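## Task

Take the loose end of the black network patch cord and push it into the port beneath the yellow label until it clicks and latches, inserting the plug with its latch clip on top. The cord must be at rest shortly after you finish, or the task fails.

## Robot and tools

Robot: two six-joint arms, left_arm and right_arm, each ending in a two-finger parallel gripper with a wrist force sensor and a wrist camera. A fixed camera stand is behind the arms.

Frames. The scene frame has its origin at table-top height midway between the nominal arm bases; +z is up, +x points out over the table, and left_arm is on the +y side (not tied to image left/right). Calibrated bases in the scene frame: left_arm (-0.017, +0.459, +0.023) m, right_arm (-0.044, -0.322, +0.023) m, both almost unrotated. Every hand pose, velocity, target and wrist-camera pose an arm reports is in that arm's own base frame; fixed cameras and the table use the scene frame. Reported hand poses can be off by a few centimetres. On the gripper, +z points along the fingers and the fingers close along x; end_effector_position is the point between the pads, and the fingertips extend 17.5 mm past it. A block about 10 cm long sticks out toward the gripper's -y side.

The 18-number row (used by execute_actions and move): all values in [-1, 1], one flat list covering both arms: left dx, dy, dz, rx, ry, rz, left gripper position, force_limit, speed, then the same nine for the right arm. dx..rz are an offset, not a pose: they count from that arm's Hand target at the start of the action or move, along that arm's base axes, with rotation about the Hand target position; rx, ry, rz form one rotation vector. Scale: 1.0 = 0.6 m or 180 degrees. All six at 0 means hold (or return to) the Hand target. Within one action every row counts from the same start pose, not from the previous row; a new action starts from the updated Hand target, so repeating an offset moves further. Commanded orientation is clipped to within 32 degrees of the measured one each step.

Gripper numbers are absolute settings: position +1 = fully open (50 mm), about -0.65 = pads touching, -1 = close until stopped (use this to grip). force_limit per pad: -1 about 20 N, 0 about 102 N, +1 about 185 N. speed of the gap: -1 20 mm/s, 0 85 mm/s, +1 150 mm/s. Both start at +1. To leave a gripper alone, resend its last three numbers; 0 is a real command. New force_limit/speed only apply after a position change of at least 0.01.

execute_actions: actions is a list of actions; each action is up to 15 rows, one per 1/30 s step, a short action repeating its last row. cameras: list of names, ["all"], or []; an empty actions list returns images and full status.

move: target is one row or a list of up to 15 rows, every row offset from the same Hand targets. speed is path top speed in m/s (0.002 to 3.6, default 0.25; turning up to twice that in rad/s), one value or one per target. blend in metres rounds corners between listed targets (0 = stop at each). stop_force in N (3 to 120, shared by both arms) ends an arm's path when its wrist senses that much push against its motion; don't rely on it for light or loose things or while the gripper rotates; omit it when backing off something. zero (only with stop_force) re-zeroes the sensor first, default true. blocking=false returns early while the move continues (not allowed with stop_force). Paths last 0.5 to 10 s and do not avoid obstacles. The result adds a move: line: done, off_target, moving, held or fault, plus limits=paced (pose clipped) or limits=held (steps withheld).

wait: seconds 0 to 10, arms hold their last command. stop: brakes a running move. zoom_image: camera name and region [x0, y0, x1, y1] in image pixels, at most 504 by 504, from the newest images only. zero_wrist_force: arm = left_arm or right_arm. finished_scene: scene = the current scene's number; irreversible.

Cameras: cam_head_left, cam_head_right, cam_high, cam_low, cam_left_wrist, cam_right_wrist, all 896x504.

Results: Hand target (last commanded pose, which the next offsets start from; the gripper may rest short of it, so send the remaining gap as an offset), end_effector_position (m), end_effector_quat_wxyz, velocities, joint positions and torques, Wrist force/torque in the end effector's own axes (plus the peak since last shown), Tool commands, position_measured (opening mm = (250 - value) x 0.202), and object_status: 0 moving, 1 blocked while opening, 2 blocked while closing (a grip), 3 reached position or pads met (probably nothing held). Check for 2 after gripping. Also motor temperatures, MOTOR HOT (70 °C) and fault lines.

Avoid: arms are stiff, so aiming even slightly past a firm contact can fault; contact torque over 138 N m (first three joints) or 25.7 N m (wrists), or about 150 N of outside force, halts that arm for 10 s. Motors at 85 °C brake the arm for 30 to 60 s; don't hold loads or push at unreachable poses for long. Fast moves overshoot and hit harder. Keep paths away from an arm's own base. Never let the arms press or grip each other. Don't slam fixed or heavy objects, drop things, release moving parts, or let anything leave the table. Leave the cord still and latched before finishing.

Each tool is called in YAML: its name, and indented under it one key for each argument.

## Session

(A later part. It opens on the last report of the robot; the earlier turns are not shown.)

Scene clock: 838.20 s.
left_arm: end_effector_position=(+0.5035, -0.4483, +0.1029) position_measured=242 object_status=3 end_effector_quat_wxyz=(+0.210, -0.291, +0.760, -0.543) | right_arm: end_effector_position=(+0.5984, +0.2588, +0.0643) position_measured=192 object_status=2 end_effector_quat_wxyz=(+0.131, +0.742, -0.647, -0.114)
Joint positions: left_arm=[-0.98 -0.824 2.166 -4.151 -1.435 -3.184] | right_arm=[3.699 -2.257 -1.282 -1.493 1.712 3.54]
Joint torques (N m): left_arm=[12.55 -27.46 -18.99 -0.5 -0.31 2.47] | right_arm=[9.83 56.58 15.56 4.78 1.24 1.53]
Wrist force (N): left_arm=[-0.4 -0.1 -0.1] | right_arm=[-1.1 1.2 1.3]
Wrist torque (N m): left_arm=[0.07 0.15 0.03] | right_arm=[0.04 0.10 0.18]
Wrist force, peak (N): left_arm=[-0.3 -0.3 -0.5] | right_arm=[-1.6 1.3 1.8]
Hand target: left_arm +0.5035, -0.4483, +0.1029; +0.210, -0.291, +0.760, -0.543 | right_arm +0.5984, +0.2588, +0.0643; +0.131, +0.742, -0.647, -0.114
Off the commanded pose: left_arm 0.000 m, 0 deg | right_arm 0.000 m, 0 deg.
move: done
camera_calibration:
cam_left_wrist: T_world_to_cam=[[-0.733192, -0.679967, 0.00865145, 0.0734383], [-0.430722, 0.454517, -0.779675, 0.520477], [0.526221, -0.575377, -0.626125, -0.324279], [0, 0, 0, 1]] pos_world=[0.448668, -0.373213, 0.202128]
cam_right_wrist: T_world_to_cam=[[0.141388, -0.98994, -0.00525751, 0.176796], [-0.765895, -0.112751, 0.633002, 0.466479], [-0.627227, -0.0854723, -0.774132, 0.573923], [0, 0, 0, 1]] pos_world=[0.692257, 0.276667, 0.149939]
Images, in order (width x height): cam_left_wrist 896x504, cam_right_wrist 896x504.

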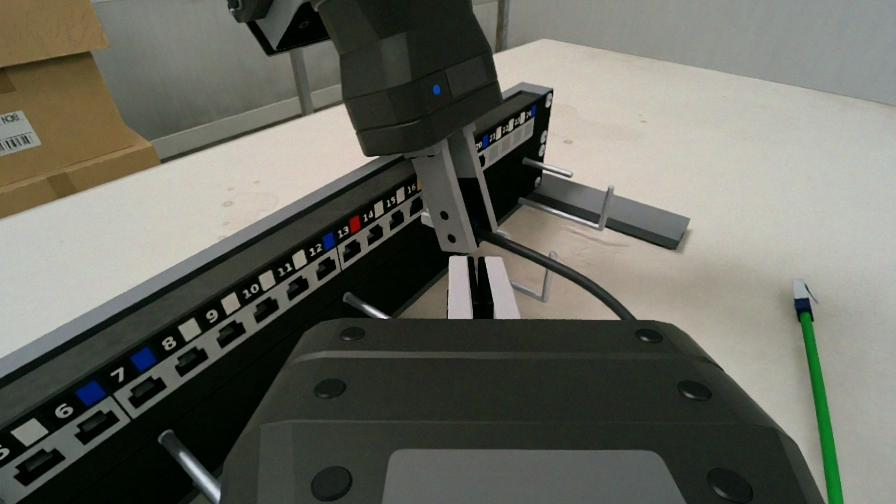

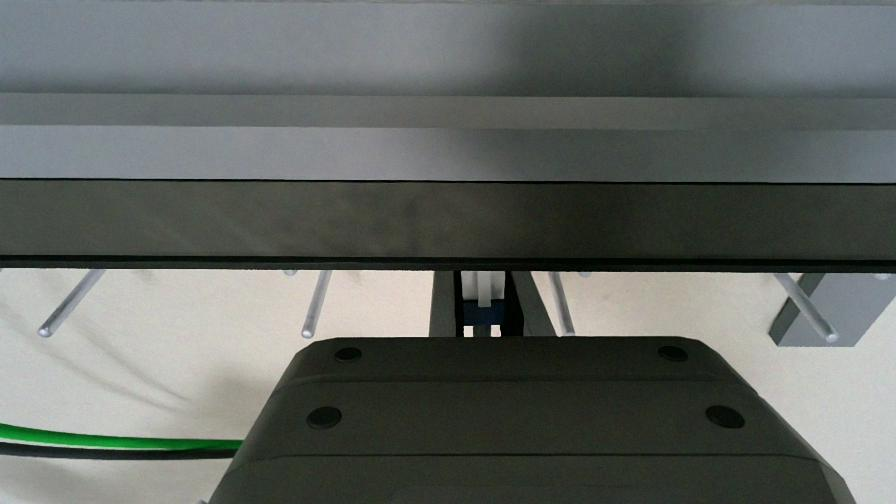

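move:
  target:
    - [0,0,0,0,0,0,-0.6,-0.8,0.5,0.02311,0.0032,0.0007,0,0,0,-1,-0.5,-0.8]
  speed: 0.006
  stop_force: 4
  cameras: ["cam_left_wrist"]

zoom_image:
  camera: "cam_left_wrist"
  region: [390, 180, 460, 240]

Scene clock: 862.83 s.
left_arm: end_effector_position=(+0.5035, -0.4483, +0.1029) position_measured=242 object_status=3 end_effector_quat_wxyz=(+0.210, -0.291, +0.760, -0.543) | right_arm: end_effector_position=(+0.6055, +0.2598, +0.0645) position_measured=192 object_status=2 end_effector_quat_wxyz=(+0.131, +0.742, -0.647, -0.114)
Joint positions: left_arm=[-0.98 -0.824 2.166 -4.151 -1.435 -3.184] | right_arm=[3.695 -2.273 -1.254 -1.507 1.711 3.536]
Joint torques (N m): left_arm=[12.27 -27.7 -19.16 -0.46 -1.42 2.44] | right_arm=[8.55 57.31 15.96 4.95 -1.19 1.55]
Wrist force (N): left_arm=[-0.3 -0.1 -0.1] | right_arm=[-1.8 2.5 1.8]
Wrist torque (N m): left_arm=[0.08 0.13 0.03] | right_arm=[0.07 0.17 0.17]
Wrist force, peak (N): left_arm=[-0.5 -0.3 -0.2] | right_arm=[-2.5 10.8 3.1]
Hand target: left_arm +0.5035, -0.4483, +0.1029; +0.210, -0.291, +0.760, -0.543 | right_arm +0.6055, +0.2598, +0.0646; +0.131, +0.742, -0.647, -0.114 (not the last commanded pose)
Off the commanded pose: left_arm 0.000 m, 0 deg | right_arm 0.007 m, 0 deg.
move: contact (right_arm)
camera_calibration:
cam_left_wrist: T_world_to_cam=[[-0.733192, -0.679967, 0.00865145, 0.0734383], [-0.430722, 0.454517, -0.779675, 0.520477], [0.526221, -0.575377, -0.626125, -0.324279], [0, 0, 0, 1]] pos_world=[0.448668, -0.373213, 0.202128]
Images, in order (width x height): cam_left_wrist 896x504.

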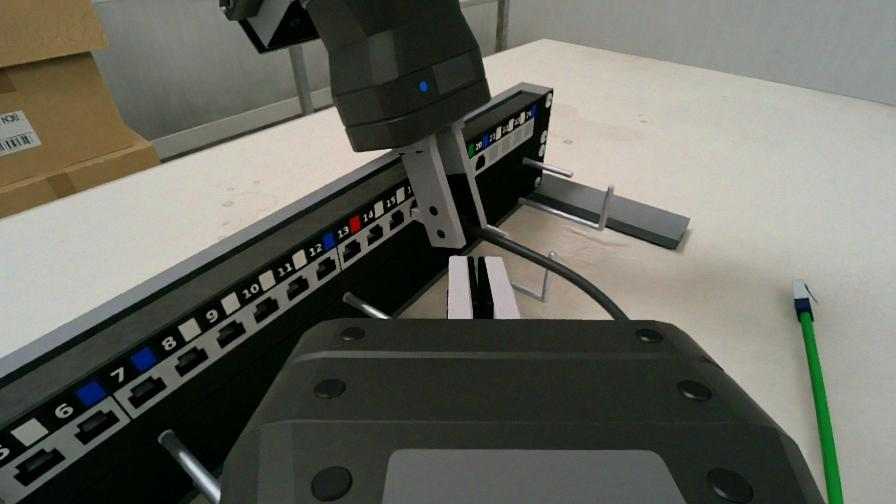

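Scaled by 7.200 from the camera's 896x504 image, which has a finer 1280x720 frame.

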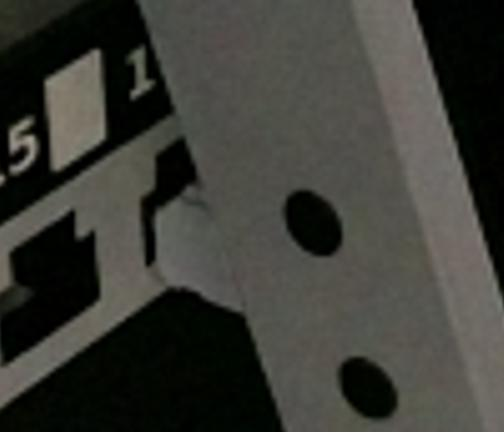

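move:
  target:
    - [0,0,0,0,0,0,-0.6,-0.8,0.5,-0.00283,0.00215,0.00233,0,0,0,-1,-0.5,-0.8]
  speed: 0.01

move:
  target:
    - [0,0,0,0,0,0,-0.6,-0.8,0.5,0.0149,0.00205,0,0,0,0,-1,-0.5,-0.8]
  speed: 0.006
  stop_force: 4
  cameras: ["cam_left_wrist"]

zoom_image:
  camera: "cam_left_wrist"
  region: [390, 180, 460, 240]

Scene clock: 876.03 s.
left_arm: end_effector_position=(+0.5035, -0.4483, +0.1029) position_measured=242 object_status=3 end_effector_quat_wxyz=(+0.210, -0.291, +0.760, -0.543) | right_arm: end_effector_position=(+0.6038, +0.2611, +0.0660) position_measured=192 object_status=2 end_effector_quat_wxyz=(+0.131, +0.742, -0.647, -0.114)
Joint positions: left_arm=[-0.98 -0.824 2.166 -4.151 -1.435 -3.184] | right_arm=[3.698 -2.269 -1.257 -1.507 1.711 3.539]
Joint torques (N m): left_arm=[12.31 -27.54 -18.89 -0.57 -1.35 2.36] | right_arm=[6.84 51.55 17.48 -0.16 2.49 1.5]
Wrist force (N): left_arm=[-0.4 -0.2 -0.2] | right_arm=[-1.0 1.2 1.7]
Wrist torque (N m): left_arm=[0.06 0.15 0.03] | right_arm=[0.06 0.08 -0.01]
Wrist force, peak (N): left_arm=[-0.4 -0.4 -0.4] | right_arm=[-1.8 2.9 2.2]
Hand target: left_arm +0.5035, -0.4483, +0.1029; +0.210, -0.291, +0.760, -0.543 | right_arm +0.6038, +0.2611, +0.0659; +0.131, +0.742, -0.647, -0.114
Off the commanded pose: left_arm 0.000 m, 0 deg | right_arm 0.000 m, 0 deg.
move: done

Scene clock: 877.53 s.
left_arm: end_effector_position=(+0.5035, -0.4483, +0.1029) position_measured=242 object_status=3 end_effector_quat_wxyz=(+0.210, -0.291, +0.760, -0.543) | right_arm: end_effector_position=(+0.6060, +0.2614, +0.0660) position_measured=192 object_status=2 end_effector_quat_wxyz=(+0.131, +0.742, -0.647, -0.114)
Joint positions: left_arm=[-0.98 -0.824 2.166 -4.151 -1.435 -3.184] | right_arm=[3.696 -2.274 -1.248 -1.511 1.711 3.538]
Joint torques (N m): left_arm=[12.54 -28.48 -18.9 -0.5 -1.36 2.33] | right_arm=[8.5 56.53 14.93 4.69 1.65 1.58]
Wrist force (N): left_arm=[-0.3 -0.3 -0.3] | right_arm=[-1.3 2.1 1.4]
Wrist torque (N m): left_arm=[0.04 0.14 0.02] | right_arm=[0.07 0.10 0.17]
Wrist force, peak (N): left_arm=[-0.6 0.0 -0.2] | right_arm=[-1.6 9.7 3.5]
Hand target: left_arm +0.5035, -0.4483, +0.1029; +0.210, -0.291, +0.760, -0.543 | right_arm +0.6060, +0.2615, +0.0660; +0.131, +0.742, -0.647, -0.115 (not the last commanded pose)
Off the commanded pose: left_arm 0.000 m, 0 deg | right_arm 0.007 m, 0 deg.
move: contact (right_arm)
camera_calibration:
cam_left_wrist: T_world_to_cam=[[-0.733192, -0.679967, 0.00865145, 0.0734383], [-0.430722, 0.454517, -0.779675, 0.520477], [0.526221, -0.575377, -0.626125, -0.324279], [0, 0, 0, 1]] pos_world=[0.448668, -0.373213, 0.202128]
Images, in order (width x height): cam_left_wrist 896x504.

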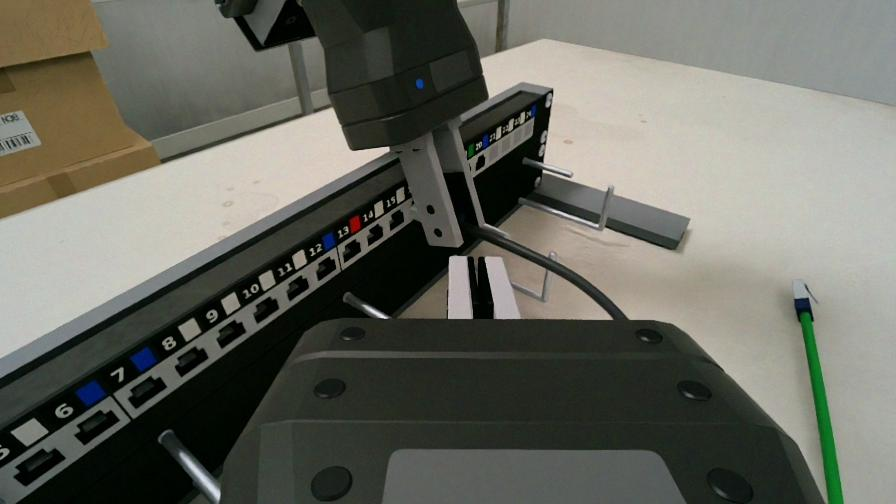

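Scaled by 7.200 from the camera's 896x504 image, which has a finer 1280x720 frame.

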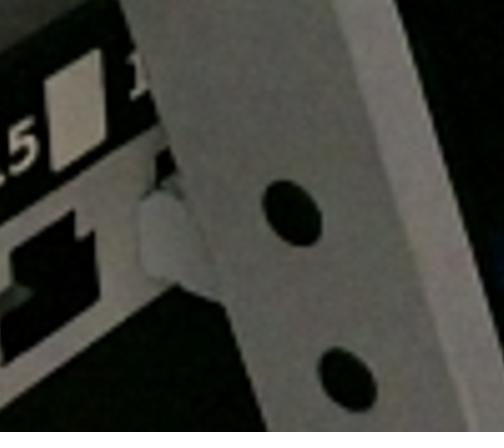

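zoom_image:
  camera: "cam_left_wrist"
  region: [398, 195, 428, 225]

Scaled by 16.800 from the camera's 896x504 image, which has a finer 1280x720 frame.

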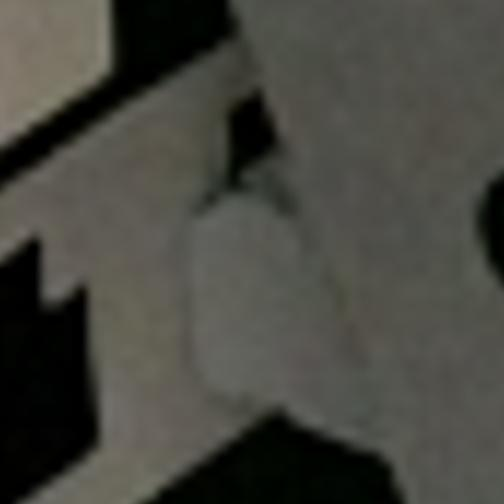

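move:
  target:
    - [0,0,0,0,0,0,-0.6,-0.8,0.5,-0.00237,-0.00117,0.00133,0,0,0,-1,-0.5,-0.8]
  speed: 0.01

move:
  target:
    - [0,0,0,0,0,0,-0.6,-0.8,0.5,0.0149,0.00205,0,0,0,0,-1,-0.5,-0.8]
  speed: 0.006
  stop_force: 4
  cameras: ["cam_left_wrist"]

zoom_image:
  camera: "cam_left_wrist"
  region: [398, 195, 428, 225]

Scene clock: 904.90 s.
left_arm: end_effector_position=(+0.5035, -0.4483, +0.1029) position_measured=242 object_status=3 end_effector_quat_wxyz=(+0.210, -0.291, +0.760, -0.543) | right_arm: end_effector_position=(+0.6046, +0.2607, +0.0668) position_measured=192 object_status=2 end_effector_quat_wxyz=(+0.131, +0.742, -0.647, -0.115)
Joint positions: left_arm=[-0.98 -0.824 2.166 -4.151 -1.435 -3.184] | right_arm=[3.697 -2.27 -1.253 -1.51 1.711 3.538]
Joint torques (N m): left_arm=[11.88 -28.68 -19.03 -0.5 -1.39 2.32] | right_arm=[10.83 50.59 20.57 4.61 1.76 2]
Wrist force (N): left_arm=[-0.2 0.0 0.0] | right_arm=[-1.4 1.0 1.7]
Wrist torque (N m): left_arm=[0.08 0.12 0.03] | right_arm=[0.03 0.15 0.16]
Wrist force, peak (N): left_arm=[-0.7 -0.2 0.0] | right_arm=[-1.8 2.4 1.8]
Hand target: left_arm +0.5035, -0.4483, +0.1029; +0.210, -0.291, +0.760, -0.543 | right_arm +0.6046, +0.2608, +0.0668; +0.131, +0.742, -0.647, -0.115
Off the commanded pose: left_arm 0.000 m, 0 deg | right_arm 0.000 m, 0 deg.
move: done

Scene clock: 906.30 s.
left_arm: end_effector_position=(+0.5035, -0.4483, +0.1029) position_measured=242 object_status=3 end_effector_quat_wxyz=(+0.210, -0.291, +0.760, -0.543) | right_arm: end_effector_position=(+0.6065, +0.2611, +0.0668) position_measured=192 object_status=2 end_effector_quat_wxyz=(+0.131, +0.742, -0.647, -0.115)
Joint positions: left_arm=[-0.98 -0.824 2.166 -4.151 -1.435 -3.184] | right_arm=[3.696 -2.274 -1.246 -1.513 1.711 3.537]
Joint torques (N m): left_arm=[12.01 -28.45 -18.5 -0.51 -1.39 2.34] | right_arm=[9.3 57.41 15.69 4.83 1.75 1.56]
Wrist force (N): left_arm=[-0.3 0.2 0.0] | right_arm=[-1.5 0.9 2.5]
Wrist torque (N m): left_arm=[0.12 0.14 0.03] | right_arm=[0.04 0.14 0.18]
Wrist force, peak (N): left_arm=[-0.3 -0.6 -0.2] | right_arm=[0.0 5.3 4.5]
Hand target: left_arm +0.5035, -0.4483, +0.1029; +0.210, -0.291, +0.760, -0.543 | right_arm +0.6065, +0.2611, +0.0668; +0.131, +0.742, -0.647, -0.115 (not the last commanded pose)
Off the commanded pose: left_arm 0.000 m, 0 deg | right_arm 0.007 m, 0 deg.
move: contact (right_arm)
camera_calibration:
cam_left_wrist: T_world_to_cam=[[-0.733192, -0.679967, 0.00865145, 0.0734383], [-0.430722, 0.454517, -0.779675, 0.520477], [0.526221, -0.575377, -0.626125, -0.324279], [0, 0, 0, 1]] pos_world=[0.448668, -0.373213, 0.202128]
Images, in order (width x height): cam_left_wrist 896x504.

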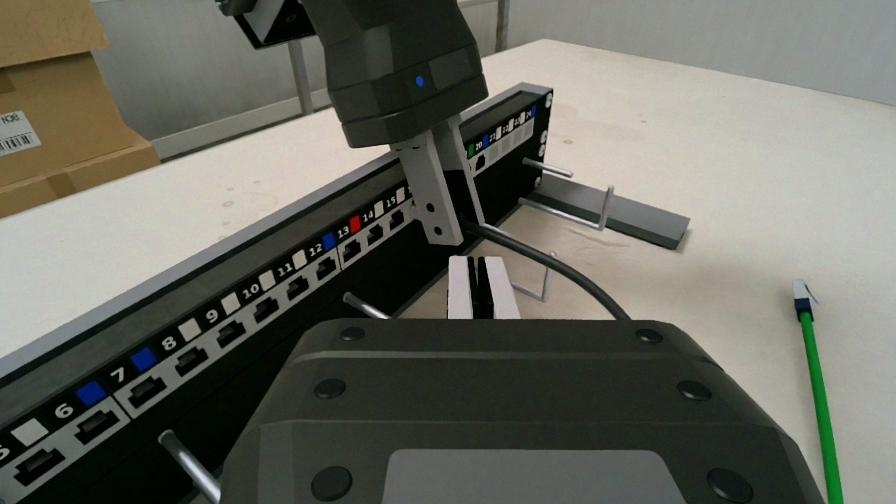

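Scaled by 16.800 from the camera's 896x504 image, which has a finer 1280x720 frame.

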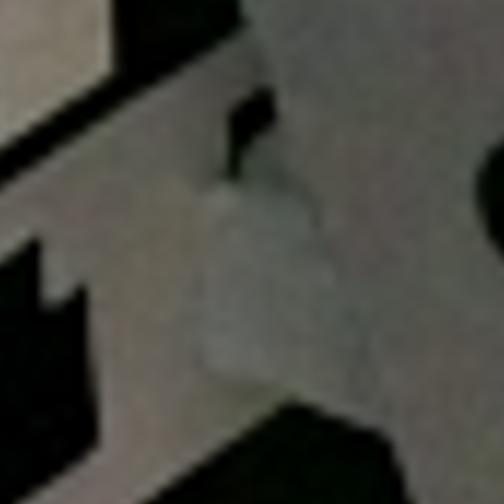

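move:
  target:
    - [0,0,0,0,0,0,-0.6,-0.8,0.5,-0.00158,-0.00073,-0.0005,0,0,0,-1,-0.5,-0.8]
  speed: 0.01

move:
  target:
    - [0,0,0,0,0,0,-0.6,-0.8,0.5,0.0149,0.00205,0,0,0,0,-1,-0.5,-0.8]
  speed: 0.006
  stop_force: 5
  cameras: ["cam_left_wrist"]

zoom_image:
  camera: "cam_left_wrist"
  region: [398, 195, 428, 225]

Scene clock: 932.17 s.
left_arm: end_effector_position=(+0.5035, -0.4483, +0.1029) position_measured=242 object_status=3 end_effector_quat_wxyz=(+0.210, -0.291, +0.760, -0.543) | right_arm: end_effector_position=(+0.6055, +0.2606, +0.0665) position_measured=192 object_status=2 end_effector_quat_wxyz=(+0.131, +0.742, -0.647, -0.115)
Joint positions: left_arm=[-0.98 -0.824 2.166 -4.151 -1.435 -3.184] | right_arm=[3.696 -2.272 -1.25 -1.511 1.711 3.537]
Joint torques (N m): left_arm=[11.37 -28.79 -18.68 -0.59 -1.45 2.34] | right_arm=[10.56 54.6 19.78 4.18 2.02 1.96]
Wrist force (N): left_arm=[-0.3 -0.1 0.0] | right_arm=[-1.4 1.1 1.9]
Wrist torque (N m): left_arm=[0.07 0.14 0.03] | right_arm=[0.05 0.14 0.17]
Wrist force, peak (N): left_arm=[-0.4 -0.6 -0.1] | right_arm=[-1.7 1.0 2.6]
Hand target: left_arm +0.5035, -0.4483, +0.1029; +0.210, -0.291, +0.760, -0.543 | right_arm +0.6055, +0.2606, +0.0665; +0.131, +0.742, -0.647, -0.115
Off the commanded pose: left_arm 0.000 m, 0 deg | right_arm 0.000 m, 0 deg.
move: done

Scene clock: 934.17 s.
left_arm: end_effector_position=(+0.5035, -0.4483, +0.1029) position_measured=242 object_status=3 end_effector_quat_wxyz=(+0.210, -0.291, +0.760, -0.543) | right_arm: end_effector_position=(+0.6111, +0.2614, +0.0665) position_measured=192 object_status=2 end_effector_quat_wxyz=(+0.131, +0.742, -0.647, -0.115)
Joint positions: left_arm=[-0.98 -0.824 2.166 -4.151 -1.435 -3.184] | right_arm=[3.693 -2.285 -1.228 -1.521 1.71 3.534]
Joint torques (N m): left_arm=[12.16 -28.81 -18.56 -0.64 -1.4 2.34] | right_arm=[7.77 58 14.15 3.22 0.12 1.53]
Wrist force (N): left_arm=[0.0 0.0 0.1] | right_arm=[-4.0 -3.6 0.9]
Wrist torque (N m): left_arm=[0.09 0.09 0.03] | right_arm=[-0.07 0.17 0.14]
Wrist force, peak (N): left_arm=[-0.6 -0.3 -0.1] | right_arm=[-1.7 5.4 4.2]
Hand target: left_arm +0.5035, -0.4483, +0.1029; +0.210, -0.291, +0.760, -0.543 | right_arm +0.6111, +0.2614, +0.0665; +0.131, +0.742, -0.647, -0.115 (not the last commanded pose)
Off the commanded pose: left_arm 0.000 m, 0 deg | right_arm 0.003 m, 0 deg.
move: contact (right_arm)
camera_calibration:
cam_left_wrist: T_world_to_cam=[[-0.733192, -0.679967, 0.00865145, 0.0734383], [-0.430722, 0.454517, -0.779675, 0.520477], [0.526221, -0.575377, -0.626125, -0.324279], [0, 0, 0, 1]] pos_world=[0.448668, -0.373213, 0.202128]
Images, in order (width x height): cam_left_wrist 896x504.

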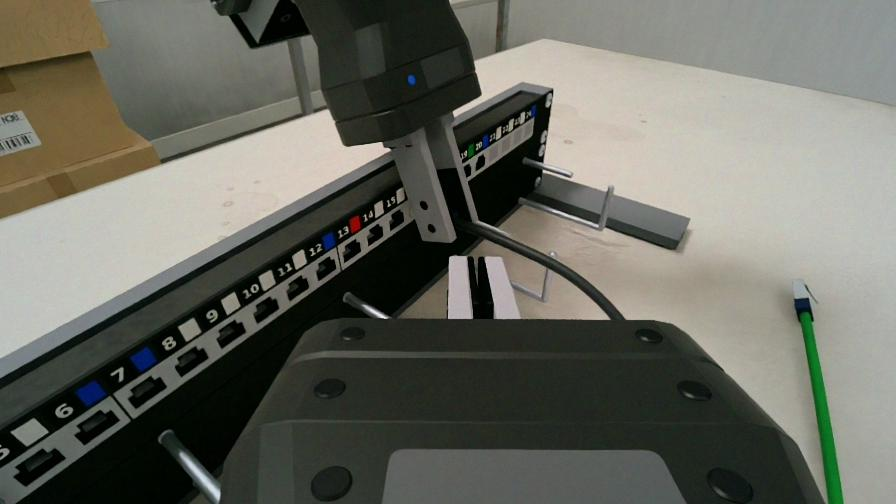

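Scaled by 16.800 from the camera's 896x504 image, which has a finer 1280x720 frame.

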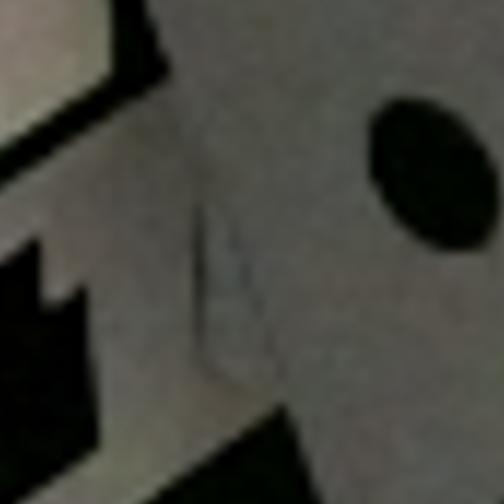

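move:
  target:
    - [0,0,0,0,0,0,-0.6,-0.8,0.5,0.01,0.0016,0,0,0,0,-1,-0.5,-0.8]
  speed: 0.006
  stop_force: 20
  cameras: ["cam_left_wrist"]

zoom_image:
  camera: "cam_left_wrist"
  region: [370, 160, 440, 230]

Scene clock: 946.77 s.
left_arm: end_effector_position=(+0.5035, -0.4483, +0.1029) position_measured=242 object_status=3 end_effector_quat_wxyz=(+0.210, -0.291, +0.760, -0.543) | right_arm: end_effector_position=(+0.6130, +0.2618, +0.0664) position_measured=192 object_status=2 end_effector_quat_wxyz=(+0.131, +0.742, -0.647, -0.115)
Joint positions: left_arm=[-0.98 -0.824 2.166 -4.151 -1.435 -3.184] | right_arm=[3.692 -2.29 -1.219 -1.525 1.71 3.533]
Joint torques (N m): left_arm=[11.94 -29.07 -18.19 -0.61 -1.39 2.32] | right_arm=[7.77 59.18 17.2 5.19 0.81 1.65]
Wrist force (N): left_arm=[-0.2 -0.1 -0.2] | right_arm=[-4.1 6.1 3.9]
Wrist torque (N m): left_arm=[0.06 0.12 0.03] | right_arm=[0.14 0.16 0.20]
Wrist force, peak (N): left_arm=[-0.5 -0.4 -0.2] | right_arm=[-1.4 16.8 7.2]
Hand target: left_arm +0.5035, -0.4483, +0.1029; +0.210, -0.291, +0.760, -0.543 | right_arm +0.6130, +0.2618, +0.0664; +0.131, +0.742, -0.647, -0.115 (not the last commanded pose)
Off the commanded pose: left_arm 0.000 m, 0 deg | right_arm 0.004 m, 0 deg.
move: contact (right_arm)
camera_calibration:
cam_left_wrist: T_world_to_cam=[[-0.733192, -0.679967, 0.00865145, 0.0734383], [-0.430722, 0.454517, -0.779675, 0.520477], [0.526221, -0.575377, -0.626125, -0.324279], [0, 0, 0, 1]] pos_world=[0.448668, -0.373213, 0.202128]
Images, in order (width x height): cam_left_wrist 896x504.

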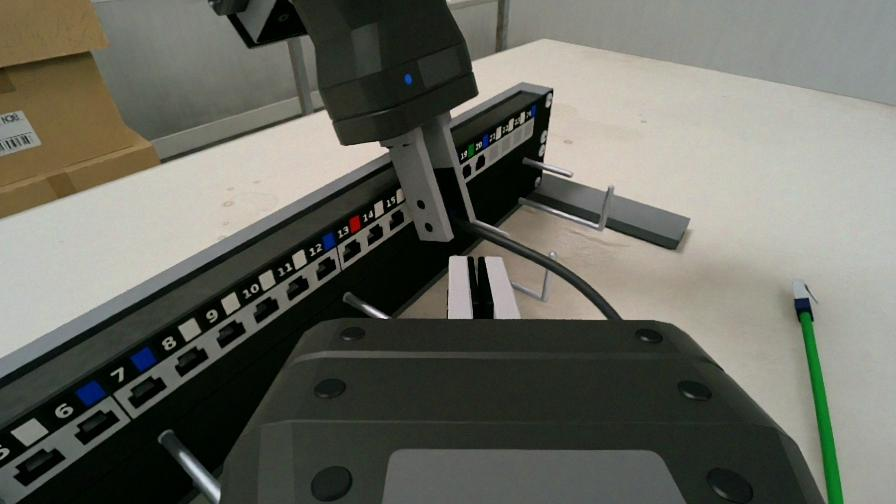

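Scaled by 7.200 from the camera's 896x504 image, which has a finer 1280x720 frame.

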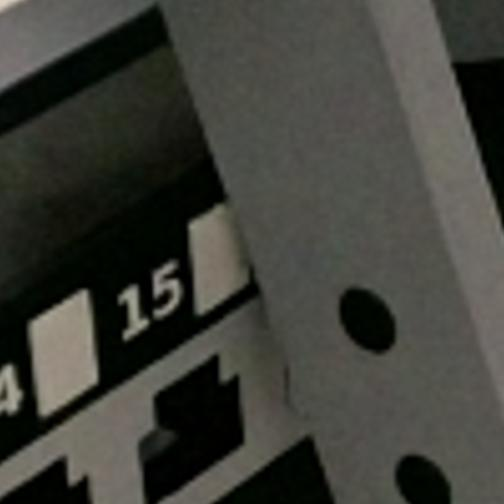

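move:
  target:
    - [0,0,0,0,0,0,-0.6,-0.8,0.5,0.01,0.0014,0,0,0,0,-1,-0.5,-0.8]
  speed: 0.006
  stop_force: 22
  cameras: ["cam_left_wrist"]

zoom_image:
  camera: "cam_left_wrist"
  region: [398, 195, 428, 225]

Scene clock: 963.60 s.
left_arm: end_effector_position=(+0.5035, -0.4483, +0.1029) position_measured=242 object_status=3 end_effector_quat_wxyz=(+0.210, -0.291, +0.760, -0.543) | right_arm: end_effector_position=(+0.6139, +0.2620, +0.0665) position_measured=192 object_status=2 end_effector_quat_wxyz=(+0.131, +0.742, -0.647, -0.115)
Joint positions: left_arm=[-0.98 -0.824 2.166 -4.151 -1.435 -3.184] | right_arm=[3.691 -2.292 -1.215 -1.527 1.71 3.533]
Joint torques (N m): left_arm=[11.15 -29.44 -17.91 -0.64 -1.43 2.23] | right_arm=[6.88 56.65 21.73 9.7 -2.9 1.84]
Wrist force (N): left_arm=[-0.2 -0.1 -0.1] | right_arm=[-2.8 26.2 4.7]
Wrist torque (N m): left_arm=[0.06 0.13 0.02] | right_arm=[0.81 0.29 0.36]
Wrist force, peak (N): left_arm=[-0.6 -0.1 -0.3] | right_arm=[-0.2 35.4 8.4]
Hand target: left_arm +0.5035, -0.4483, +0.1029; +0.210, -0.291, +0.760, -0.543 | right_arm +0.6139, +0.2620, +0.0665; +0.131, +0.742, -0.647, -0.115 (not the last commanded pose)
Off the commanded pose: left_arm 0.000 m, 0 deg | right_arm 0.005 m, 0 deg.
move: contact (right_arm)
camera_calibration:
cam_left_wrist: T_world_to_cam=[[-0.733192, -0.679967, 0.00865145, 0.0734383], [-0.430722, 0.454517, -0.779675, 0.520477], [0.526221, -0.575377, -0.626125, -0.324279], [0, 0, 0, 1]] pos_world=[0.448668, -0.373213, 0.202128]
Images, in order (width x height): cam_left_wrist 896x504.

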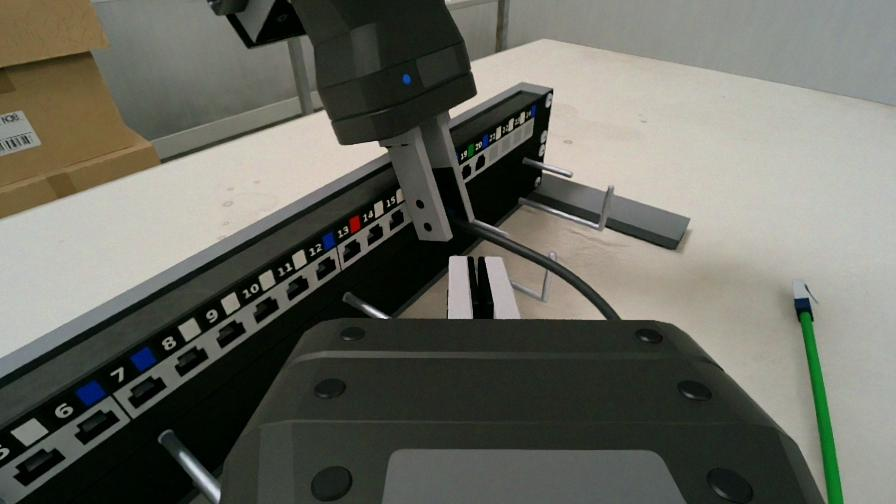

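Scaled by 16.800 from the camera's 896x504 image, which has a finer 1280x720 frame.

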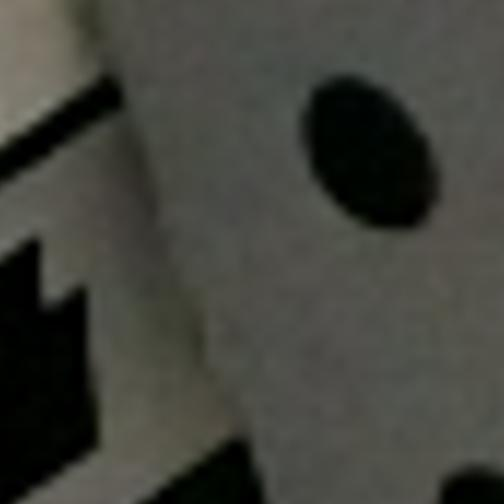

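move:
  target:
    - [0,0,0,0,0,0,-0.6,-0.8,0.5,-0.00825,-0.0011,0,0,0,0,-1,-0.5,-0.8]
  speed: 0.005
  stop_force: 40
  cameras: ["cam_left_wrist"]

zoom_image:
  camera: "cam_left_wrist"
  region: [398, 195, 428, 225]

Scene clock: 973.00 s.
left_arm: end_effector_position=(+0.5035, -0.4483, +0.1029) position_measured=242 object_status=3 end_effector_quat_wxyz=(+0.210, -0.291, +0.760, -0.543) | right_arm: end_effector_position=(+0.6089, +0.2614, +0.0665) position_measured=192 object_status=2 end_effector_quat_wxyz=(+0.131, +0.742, -0.647, -0.115)
Joint positions: left_arm=[-0.98 -0.824 2.166 -4.151 -1.435 -3.184] | right_arm=[3.694 -2.281 -1.235 -1.518 1.711 3.535]
Joint torques (N m): left_arm=[11.6 -29.48 -17.99 -0.64 -1.3 2.22] | right_arm=[3.54 45.27 30.74 1.07 1.67 0.34]
Wrist force (N): left_arm=[-0.2 -0.1 0.2] | right_arm=[-1.9 0.9 1.5]
Wrist torque (N m): left_arm=[0.08 0.12 0.03] | right_arm=[0.00 0.25 0.00]
Wrist force, peak (N): left_arm=[-0.4 -0.1 -0.4] | right_arm=[-2.2 26.2 4.5]
Hand target: left_arm +0.5035, -0.4483, +0.1029; +0.210, -0.291, +0.760, -0.543 | right_arm +0.6089, +0.2614, +0.0665; +0.131, +0.742, -0.647, -0.115
Off the commanded pose: left_arm 0.000 m, 0 deg | right_arm 0.000 m, 0 deg.
move: done
camera_calibration:
cam_left_wrist: T_world_to_cam=[[-0.733192, -0.679967, 0.00865145, 0.0734383], [-0.430722, 0.454517, -0.779675, 0.520477], [0.526221, -0.575377, -0.626125, -0.324279], [0, 0, 0, 1]] pos_world=[0.448668, -0.373213, 0.202128]
Images, in order (width x height): cam_left_wrist 896x504.

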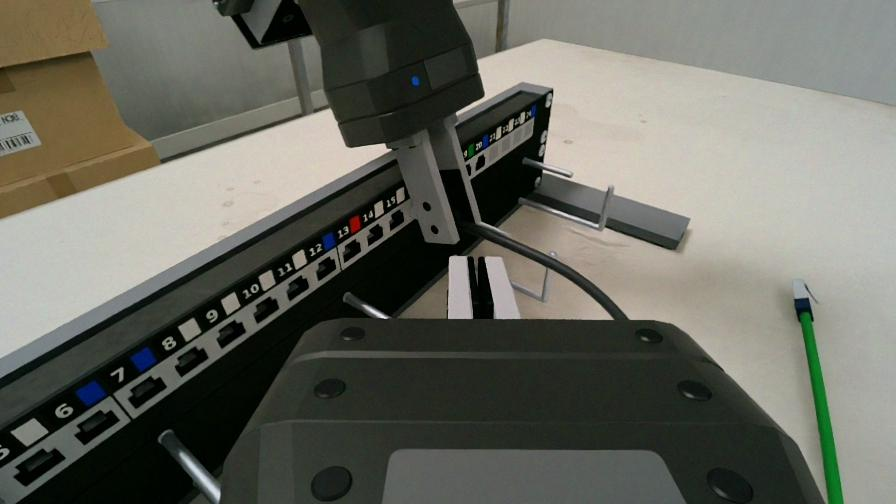

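Scaled by 16.800 from the camera's 896x504 image, which has a finer 1280x720 frame.

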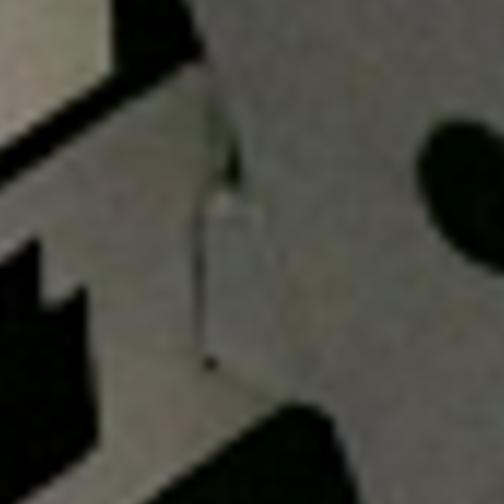

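move:
  target:
    - [0,0,0,0,0,0,-0.6,-0.8,0.5,0.0149,0.0025,0,0,0,0,-1,-0.5,-0.8]
  speed: 0.008
  stop_force: 30
  cameras: ["cam_left_wrist"]

zoom_image:
  camera: "cam_left_wrist"
  region: [398, 195, 428, 225]

Scene clock: 987.30 s.
left_arm: end_effector_position=(+0.5035, -0.4483, +0.1029) position_measured=242 object_status=3 end_effector_quat_wxyz=(+0.210, -0.291, +0.760, -0.543) | right_arm: end_effector_position=(+0.6139, +0.2622, +0.0664) position_measured=192 object_status=2 end_effector_quat_wxyz=(+0.131, +0.742, -0.647, -0.115)
Joint positions: left_arm=[-0.98 -0.824 2.166 -4.151 -1.435 -3.184] | right_arm=[3.692 -2.293 -1.214 -1.528 1.71 3.533]
Joint torques (N m): left_arm=[11.14 -29.89 -17.52 -0.7 -1.32 2.17] | right_arm=[8.16 56.88 20.66 7.38 -2.04 1.51]
Wrist force (N): left_arm=[-0.2 -0.3 -0.1] | right_arm=[-1.6 21.9 3.5]
Wrist torque (N m): left_arm=[0.05 0.12 0.03] | right_arm=[0.75 0.34 0.35]
Wrist force, peak (N): left_arm=[-0.7 0.0 0.0] | right_arm=[1.6 34.7 6.9]
Hand target: left_arm +0.5035, -0.4483, +0.1029; +0.210, -0.291, +0.760, -0.543 | right_arm +0.6139, +0.2622, +0.0664; +0.131, +0.742, -0.647, -0.115 (not the last commanded pose)
Off the commanded pose: left_arm 0.000 m, 0 deg | right_arm 0.004 m, 0 deg.
move: contact (right_arm)
camera_calibration:
cam_left_wrist: T_world_to_cam=[[-0.733192, -0.679967, 0.00865145, 0.0734383], [-0.430722, 0.454517, -0.779675, 0.520477], [0.526221, -0.575377, -0.626125, -0.324279], [0, 0, 0, 1]] pos_world=[0.448668, -0.373213, 0.202128]
Images, in order (width x height): cam_left_wrist 896x504.

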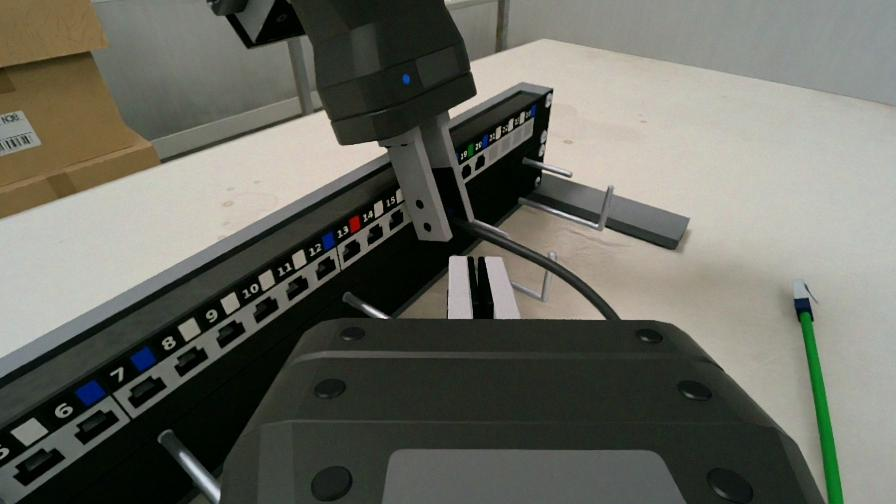

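Scaled by 16.800 from the camera's 896x504 image, which has a finer 1280x720 frame.

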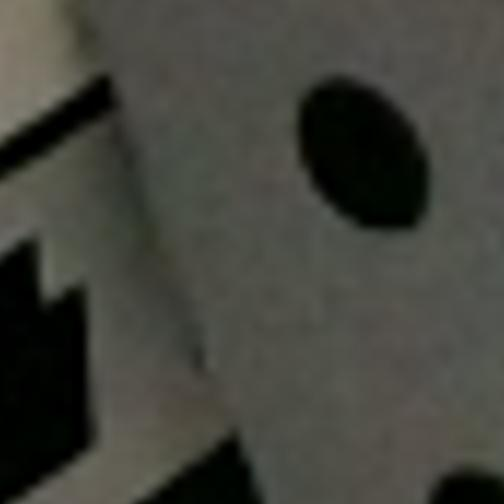

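move:
  target:
    - [0,0,0,0,0,0,-0.6,-0.8,0.5,-0.00165,-0.00023,0,0,0,0,-1,-0.5,-0.8]
  speed: 0.01

Scene clock: 1044.87 s.
left_arm: end_effector_position=(+0.5035, -0.4483, +0.1029) position_measured=242 object_status=3 end_effector_quat_wxyz=(+0.210, -0.291, +0.760, -0.543) | right_arm: end_effector_position=(+0.6129, +0.2621, +0.0664) position_measured=192 object_status=2 end_effector_quat_wxyz=(+0.131, +0.742, -0.647, -0.115)
Joint positions: left_arm=[-0.98 -0.824 2.166 -4.151 -1.435 -3.184] | right_arm=[3.692 -2.29 -1.218 -1.526 1.71 3.533]
Joint torques (N m): left_arm=[11.01 -29.73 -17.33 -0.77 -1.35 2.22] | right_arm=[10.61 54.37 17.75 2.76 2.74 1.85]
Wrist force (N): left_arm=[-0.3 -0.1 -0.3] | right_arm=[-2.2 -6.3 0.1]
Wrist torque (N m): left_arm=[0.08 0.14 0.03] | right_arm=[-0.15 0.24 0.14]
Wrist force, peak (N): left_arm=[-0.5 -0.4 -0.2] | right_arm=[-1.8 22.3 4.1]
Hand target: left_arm +0.5035, -0.4483, +0.1029; +0.210, -0.291, +0.760, -0.543 | right_arm +0.6129, +0.2621, +0.0664; +0.131, +0.742, -0.647, -0.115
Off the commanded pose: left_arm 0.000 m, 0 deg | right_arm 0.000 m, 0 deg.
move: done

move:
  target:
    - [0,0,0,0,0,0,-0.6,-0.8,0.5,0.0005,0.00007,0,0,0,0,-1,-0.5,-0.8]
  speed: 0.01

move:
  target:
    - [0,0,0,0,0,0,-0.6,-0.8,0.5,0,0,0,0,0,0,-0.12,-0.5,-1]
  speed: 0.02
  cameras: ["cam_left_wrist","cam_right_wrist"]

zoom_image:
  camera: "cam_right_wrist"
  region: [400, 220, 570, 350]

Scene clock: 1057.40 s.
left_arm: end_effector_position=(+0.5035, -0.4483, +0.1029) position_measured=242 object_status=3 end_effector_quat_wxyz=(+0.210, -0.291, +0.760, -0.543) | right_arm: end_effector_position=(+0.6132, +0.2621, +0.0664) position_measured=192 object_status=2 end_effector_quat_wxyz=(+0.131, +0.742, -0.647, -0.115)
Joint positions: left_arm=[-0.98 -0.824 2.166 -4.151 -1.435 -3.184] | right_arm=[3.692 -2.291 -1.217 -1.527 1.71 3.533]
Joint torques (N m): left_arm=[11.05 -30.57 -17.35 -0.78 -1.3 2.12] | right_arm=[-4.81 45.38 33.17 2.35 0.84 -1.91]
Wrist force (N): left_arm=[-0.2 -0.1 0.2] | right_arm=[2.9 5.8 3.7]
Wrist torque (N m): left_arm=[0.08 0.11 0.03] | right_arm=[0.08 0.16 0.23]
Wrist force, peak (N): left_arm=[-0.5 -0.4 0.3] | right_arm=[3.1 5.7 4.4]
Hand target: left_arm +0.5035, -0.4483, +0.1029; +0.210, -0.291, +0.760, -0.543 | right_arm +0.6132, +0.2621, +0.0664; +0.131, +0.742, -0.647, -0.115
Off the commanded pose: left_arm 0.000 m, 0 deg | right_arm 0.000 m, 0 deg.
move: done

Scene clock: 1057.90 s.
left_arm: end_effector_position=(+0.5035, -0.4483, +0.1029) position_measured=242 object_status=3 end_effector_quat_wxyz=(+0.210, -0.291, +0.760, -0.543) | right_arm: end_effector_position=(+0.6132, +0.2621, +0.0664) position_measured=171 object_status=3 end_effector_quat_wxyz=(+0.131, +0.742, -0.647, -0.115)
Joint positions: left_arm=[-0.98 -0.824 2.166 -4.151 -1.435 -3.184] | right_arm=[3.692 -2.291 -1.217 -1.527 1.71 3.533]
Joint torques (N m): left_arm=[11.15 -30.6 -17.37 -0.67 -1.37 2.17] | right_arm=[-6.78 47.03 24.86 4.67 -1.35 -2.03]
Wrist force (N): left_arm=[-0.5 -0.3 0.2] | right_arm=[-1.0 0.0 1.2]
Wrist torque (N m): left_arm=[0.04 0.17 0.03] | right_arm=[-0.12 0.07 0.11]
Wrist force, peak (N): left_arm=[-0.5 0.0 -0.5] | right_arm=[2.4 5.6 4.1]
Hand target: left_arm +0.5035, -0.4483, +0.1029; +0.210, -0.291, +0.760, -0.543 | right_arm +0.6132, +0.2621, +0.0664; +0.131, +0.742, -0.647, -0.115
Off the commanded pose: left_arm 0.000 m, 0 deg | right_arm 0.000 m, 0 deg.
move: done
camera_calibration:
cam_left_wrist: T_world_to_cam=[[-0.733192, -0.679967, 0.00865145, 0.0734383], [-0.430722, 0.454517, -0.779675, 0.520477], [0.526221, -0.575377, -0.626125, -0.324279], [0, 0, 0, 1]] pos_world=[0.448668, -0.373213, 0.202128]
cam_right_wrist: T_world_to_cam=[[0.141317, -0.989949, -0.00549673, 0.178071], [-0.765139, -0.112744, 0.633918, 0.476239], [-0.628166, -0.0853773, -0.773381, 0.585557], [0, 0, 0, 1]] pos_world=[0.707052, 0.279968, 0.151942]
Images, in order (width x height): cam_left_wrist 896x504, cam_right_wrist 896x504.

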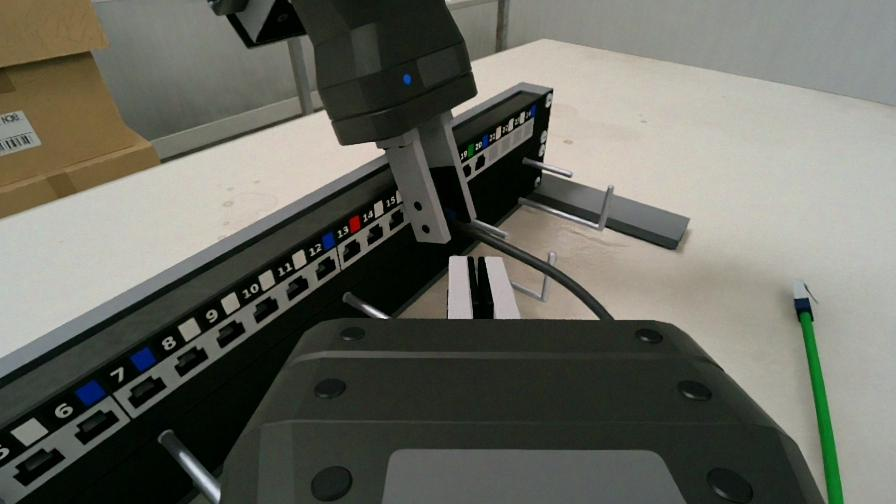

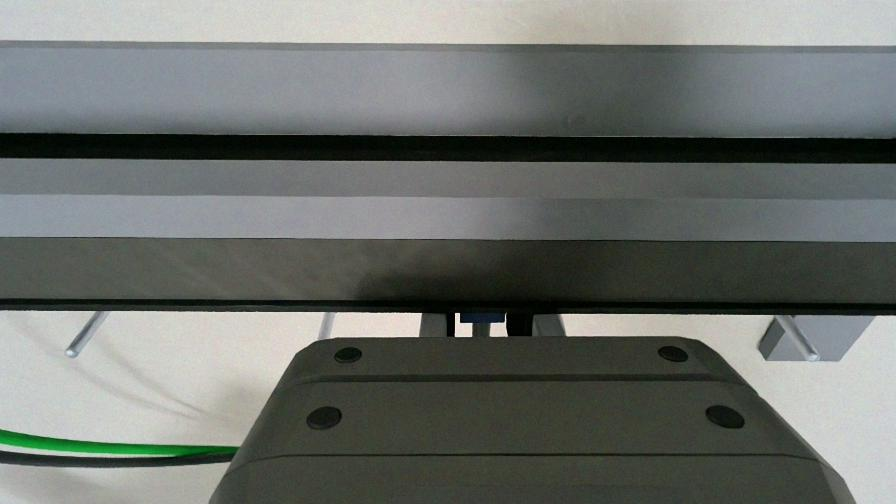

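Scaled by 2.965 from the camera's 896x504 image, which has a finer 1280x720 frame.

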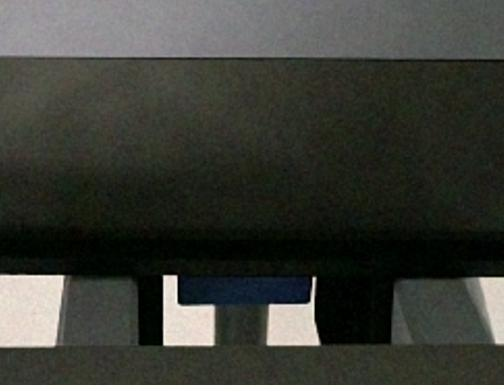

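move:
  target:
    - [0,0,0,0,0,0,-0.6,-0.8,0.5,-0.00743,-0.00103,0,0,0,0,-0.12,-0.5,-1]
  speed: 0.01

move:
  target:
    - [0,0,0,0,0,0,-0.6,-0.8,0.5,0,0,0,0,0,0,-1,-0.5,-1]
  speed: 0.02
  cameras: ["cam_right_wrist","cam_left_wrist"]

zoom_image:
  camera: "cam_right_wrist"
  region: [400, 220, 570, 350]

zoom_image:
  camera: "cam_left_wrist"
  region: [390, 160, 460, 230]

Scene clock: 1070.83 s.
left_arm: end_effector_position=(+0.5035, -0.4483, +0.1029) position_measured=242 object_status=3 end_effector_quat_wxyz=(+0.210, -0.291, +0.760, -0.543) | right_arm: end_effector_position=(+0.6087, +0.2615, +0.0664) position_measured=171 object_status=3 end_effector_quat_wxyz=(+0.131, +0.742, -0.647, -0.115)
Joint positions: left_arm=[-0.98 -0.824 2.166 -4.151 -1.435 -3.184] | right_arm=[3.694 -2.281 -1.236 -1.518 1.711 3.536]
Joint torques (N m): left_arm=[11.01 -30.73 -17.26 -0.71 -1.34 2.08] | right_arm=[7.28 46.45 28.28 3.03 2.29 1.47]
Wrist force (N): left_arm=[-0.2 0.1 0.0] | right_arm=[-1.1 0.4 1.4]
Wrist torque (N m): left_arm=[0.11 0.11 0.03] | right_arm=[-0.07 0.09 0.00]
Wrist force, peak (N): left_arm=[-0.5 -0.4 0.1] | right_arm=[-1.3 0.4 1.7]
Hand target: left_arm +0.5035, -0.4483, +0.1029; +0.210, -0.291, +0.760, -0.543 | right_arm +0.6087, +0.2615, +0.0664; +0.131, +0.742, -0.647, -0.115
Off the commanded pose: left_arm 0.000 m, 0 deg | right_arm 0.000 m, 0 deg.
move: done

Scene clock: 1071.33 s.
left_arm: end_effector_position=(+0.5035, -0.4483, +0.1029) position_measured=242 object_status=3 end_effector_quat_wxyz=(+0.210, -0.291, +0.760, -0.543) | right_arm: end_effector_position=(+0.6087, +0.2615, +0.0664) position_measured=192 object_status=2 end_effector_quat_wxyz=(+0.131, +0.742, -0.647, -0.115)
Joint positions: left_arm=[-0.98 -0.824 2.166 -4.151 -1.435 -3.184] | right_arm=[3.694 -2.281 -1.235 -1.518 1.711 3.536]
Joint torques (N m): left_arm=[10.9 -30.53 -17.16 -0.73 -1.33 2.15] | right_arm=[1.28 42.52 30.76 0.57 1.7 -0.34]
Wrist force (N): left_arm=[-0.3 0.0 -0.1] | right_arm=[-1.4 2.5 1.8]
Wrist torque (N m): left_arm=[0.09 0.14 0.03] | right_arm=[-0.01 0.06 -0.02]
Wrist force, peak (N): left_arm=[-0.4 -0.3 -0.1] | right_arm=[-1.5 2.0 2.3]
Hand target: left_arm +0.5035, -0.4483, +0.1029; +0.210, -0.291, +0.760, -0.543 | right_arm +0.6087, +0.2615, +0.0664; +0.131, +0.742, -0.647, -0.115
Off the commanded pose: left_arm 0.000 m, 0 deg | right_arm 0.000 m, 0 deg.
move: done
camera_calibration:
cam_left_wrist: T_world_to_cam=[[-0.733192, -0.679967, 0.00865145, 0.0734383], [-0.430722, 0.454517, -0.779675, 0.520477], [0.526221, -0.575377, -0.626125, -0.324279], [0, 0, 0, 1]] pos_world=[0.448668, -0.373213, 0.202128]
cam_right_wrist: T_world_to_cam=[[0.141325, -0.989948, -0.00548447, 0.178105], [-0.765227, -0.112755, 0.633809, 0.47281], [-0.628057, -0.0853762, -0.77347, 0.582616], [0, 0, 0, 1]] pos_world=[0.702552, 0.279368, 0.151941]
Images, in order (width x height): cam_left_wrist 896x504, cam_right_wrist 896x504.

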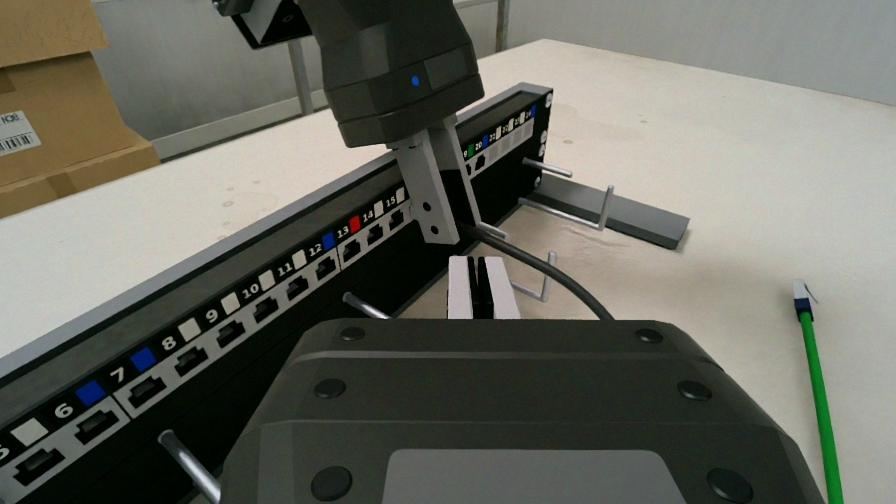

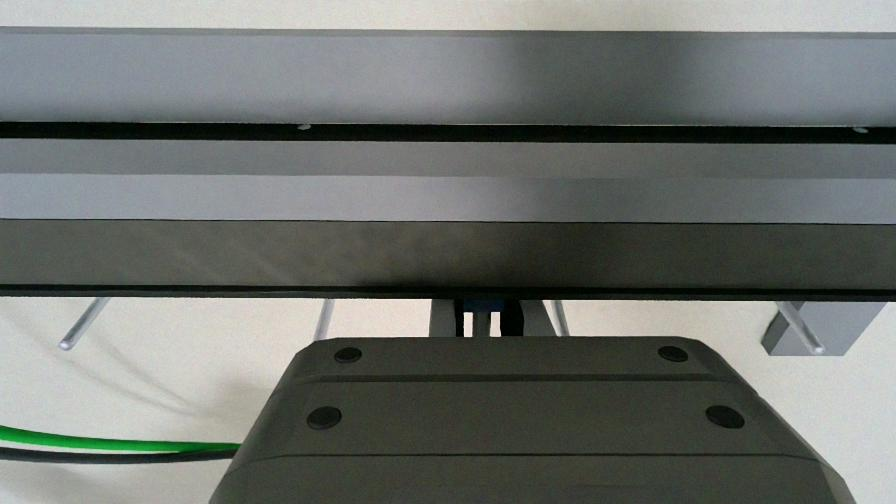

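Scaled by 2.965 from the camera's 896x504 image, which has a finer 1280x720 frame.

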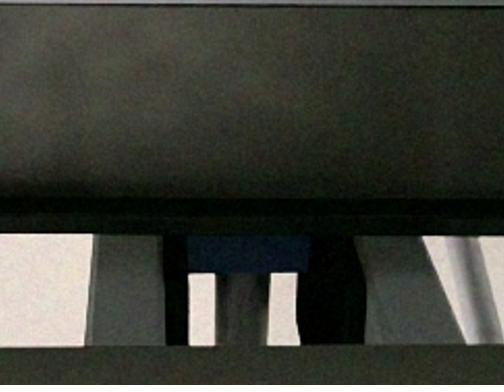

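Scaled by 7.200 from the camera's 896x504 image, which has a finer 1280x720 frame.

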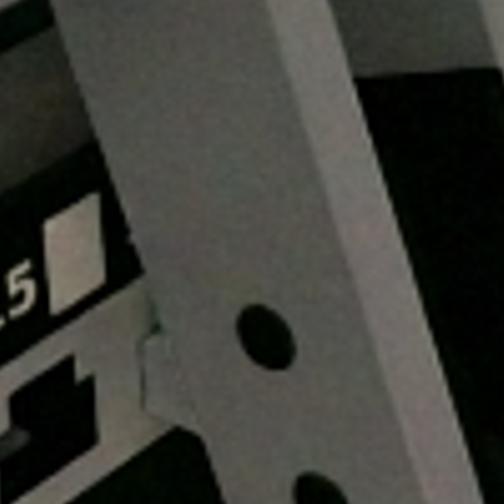

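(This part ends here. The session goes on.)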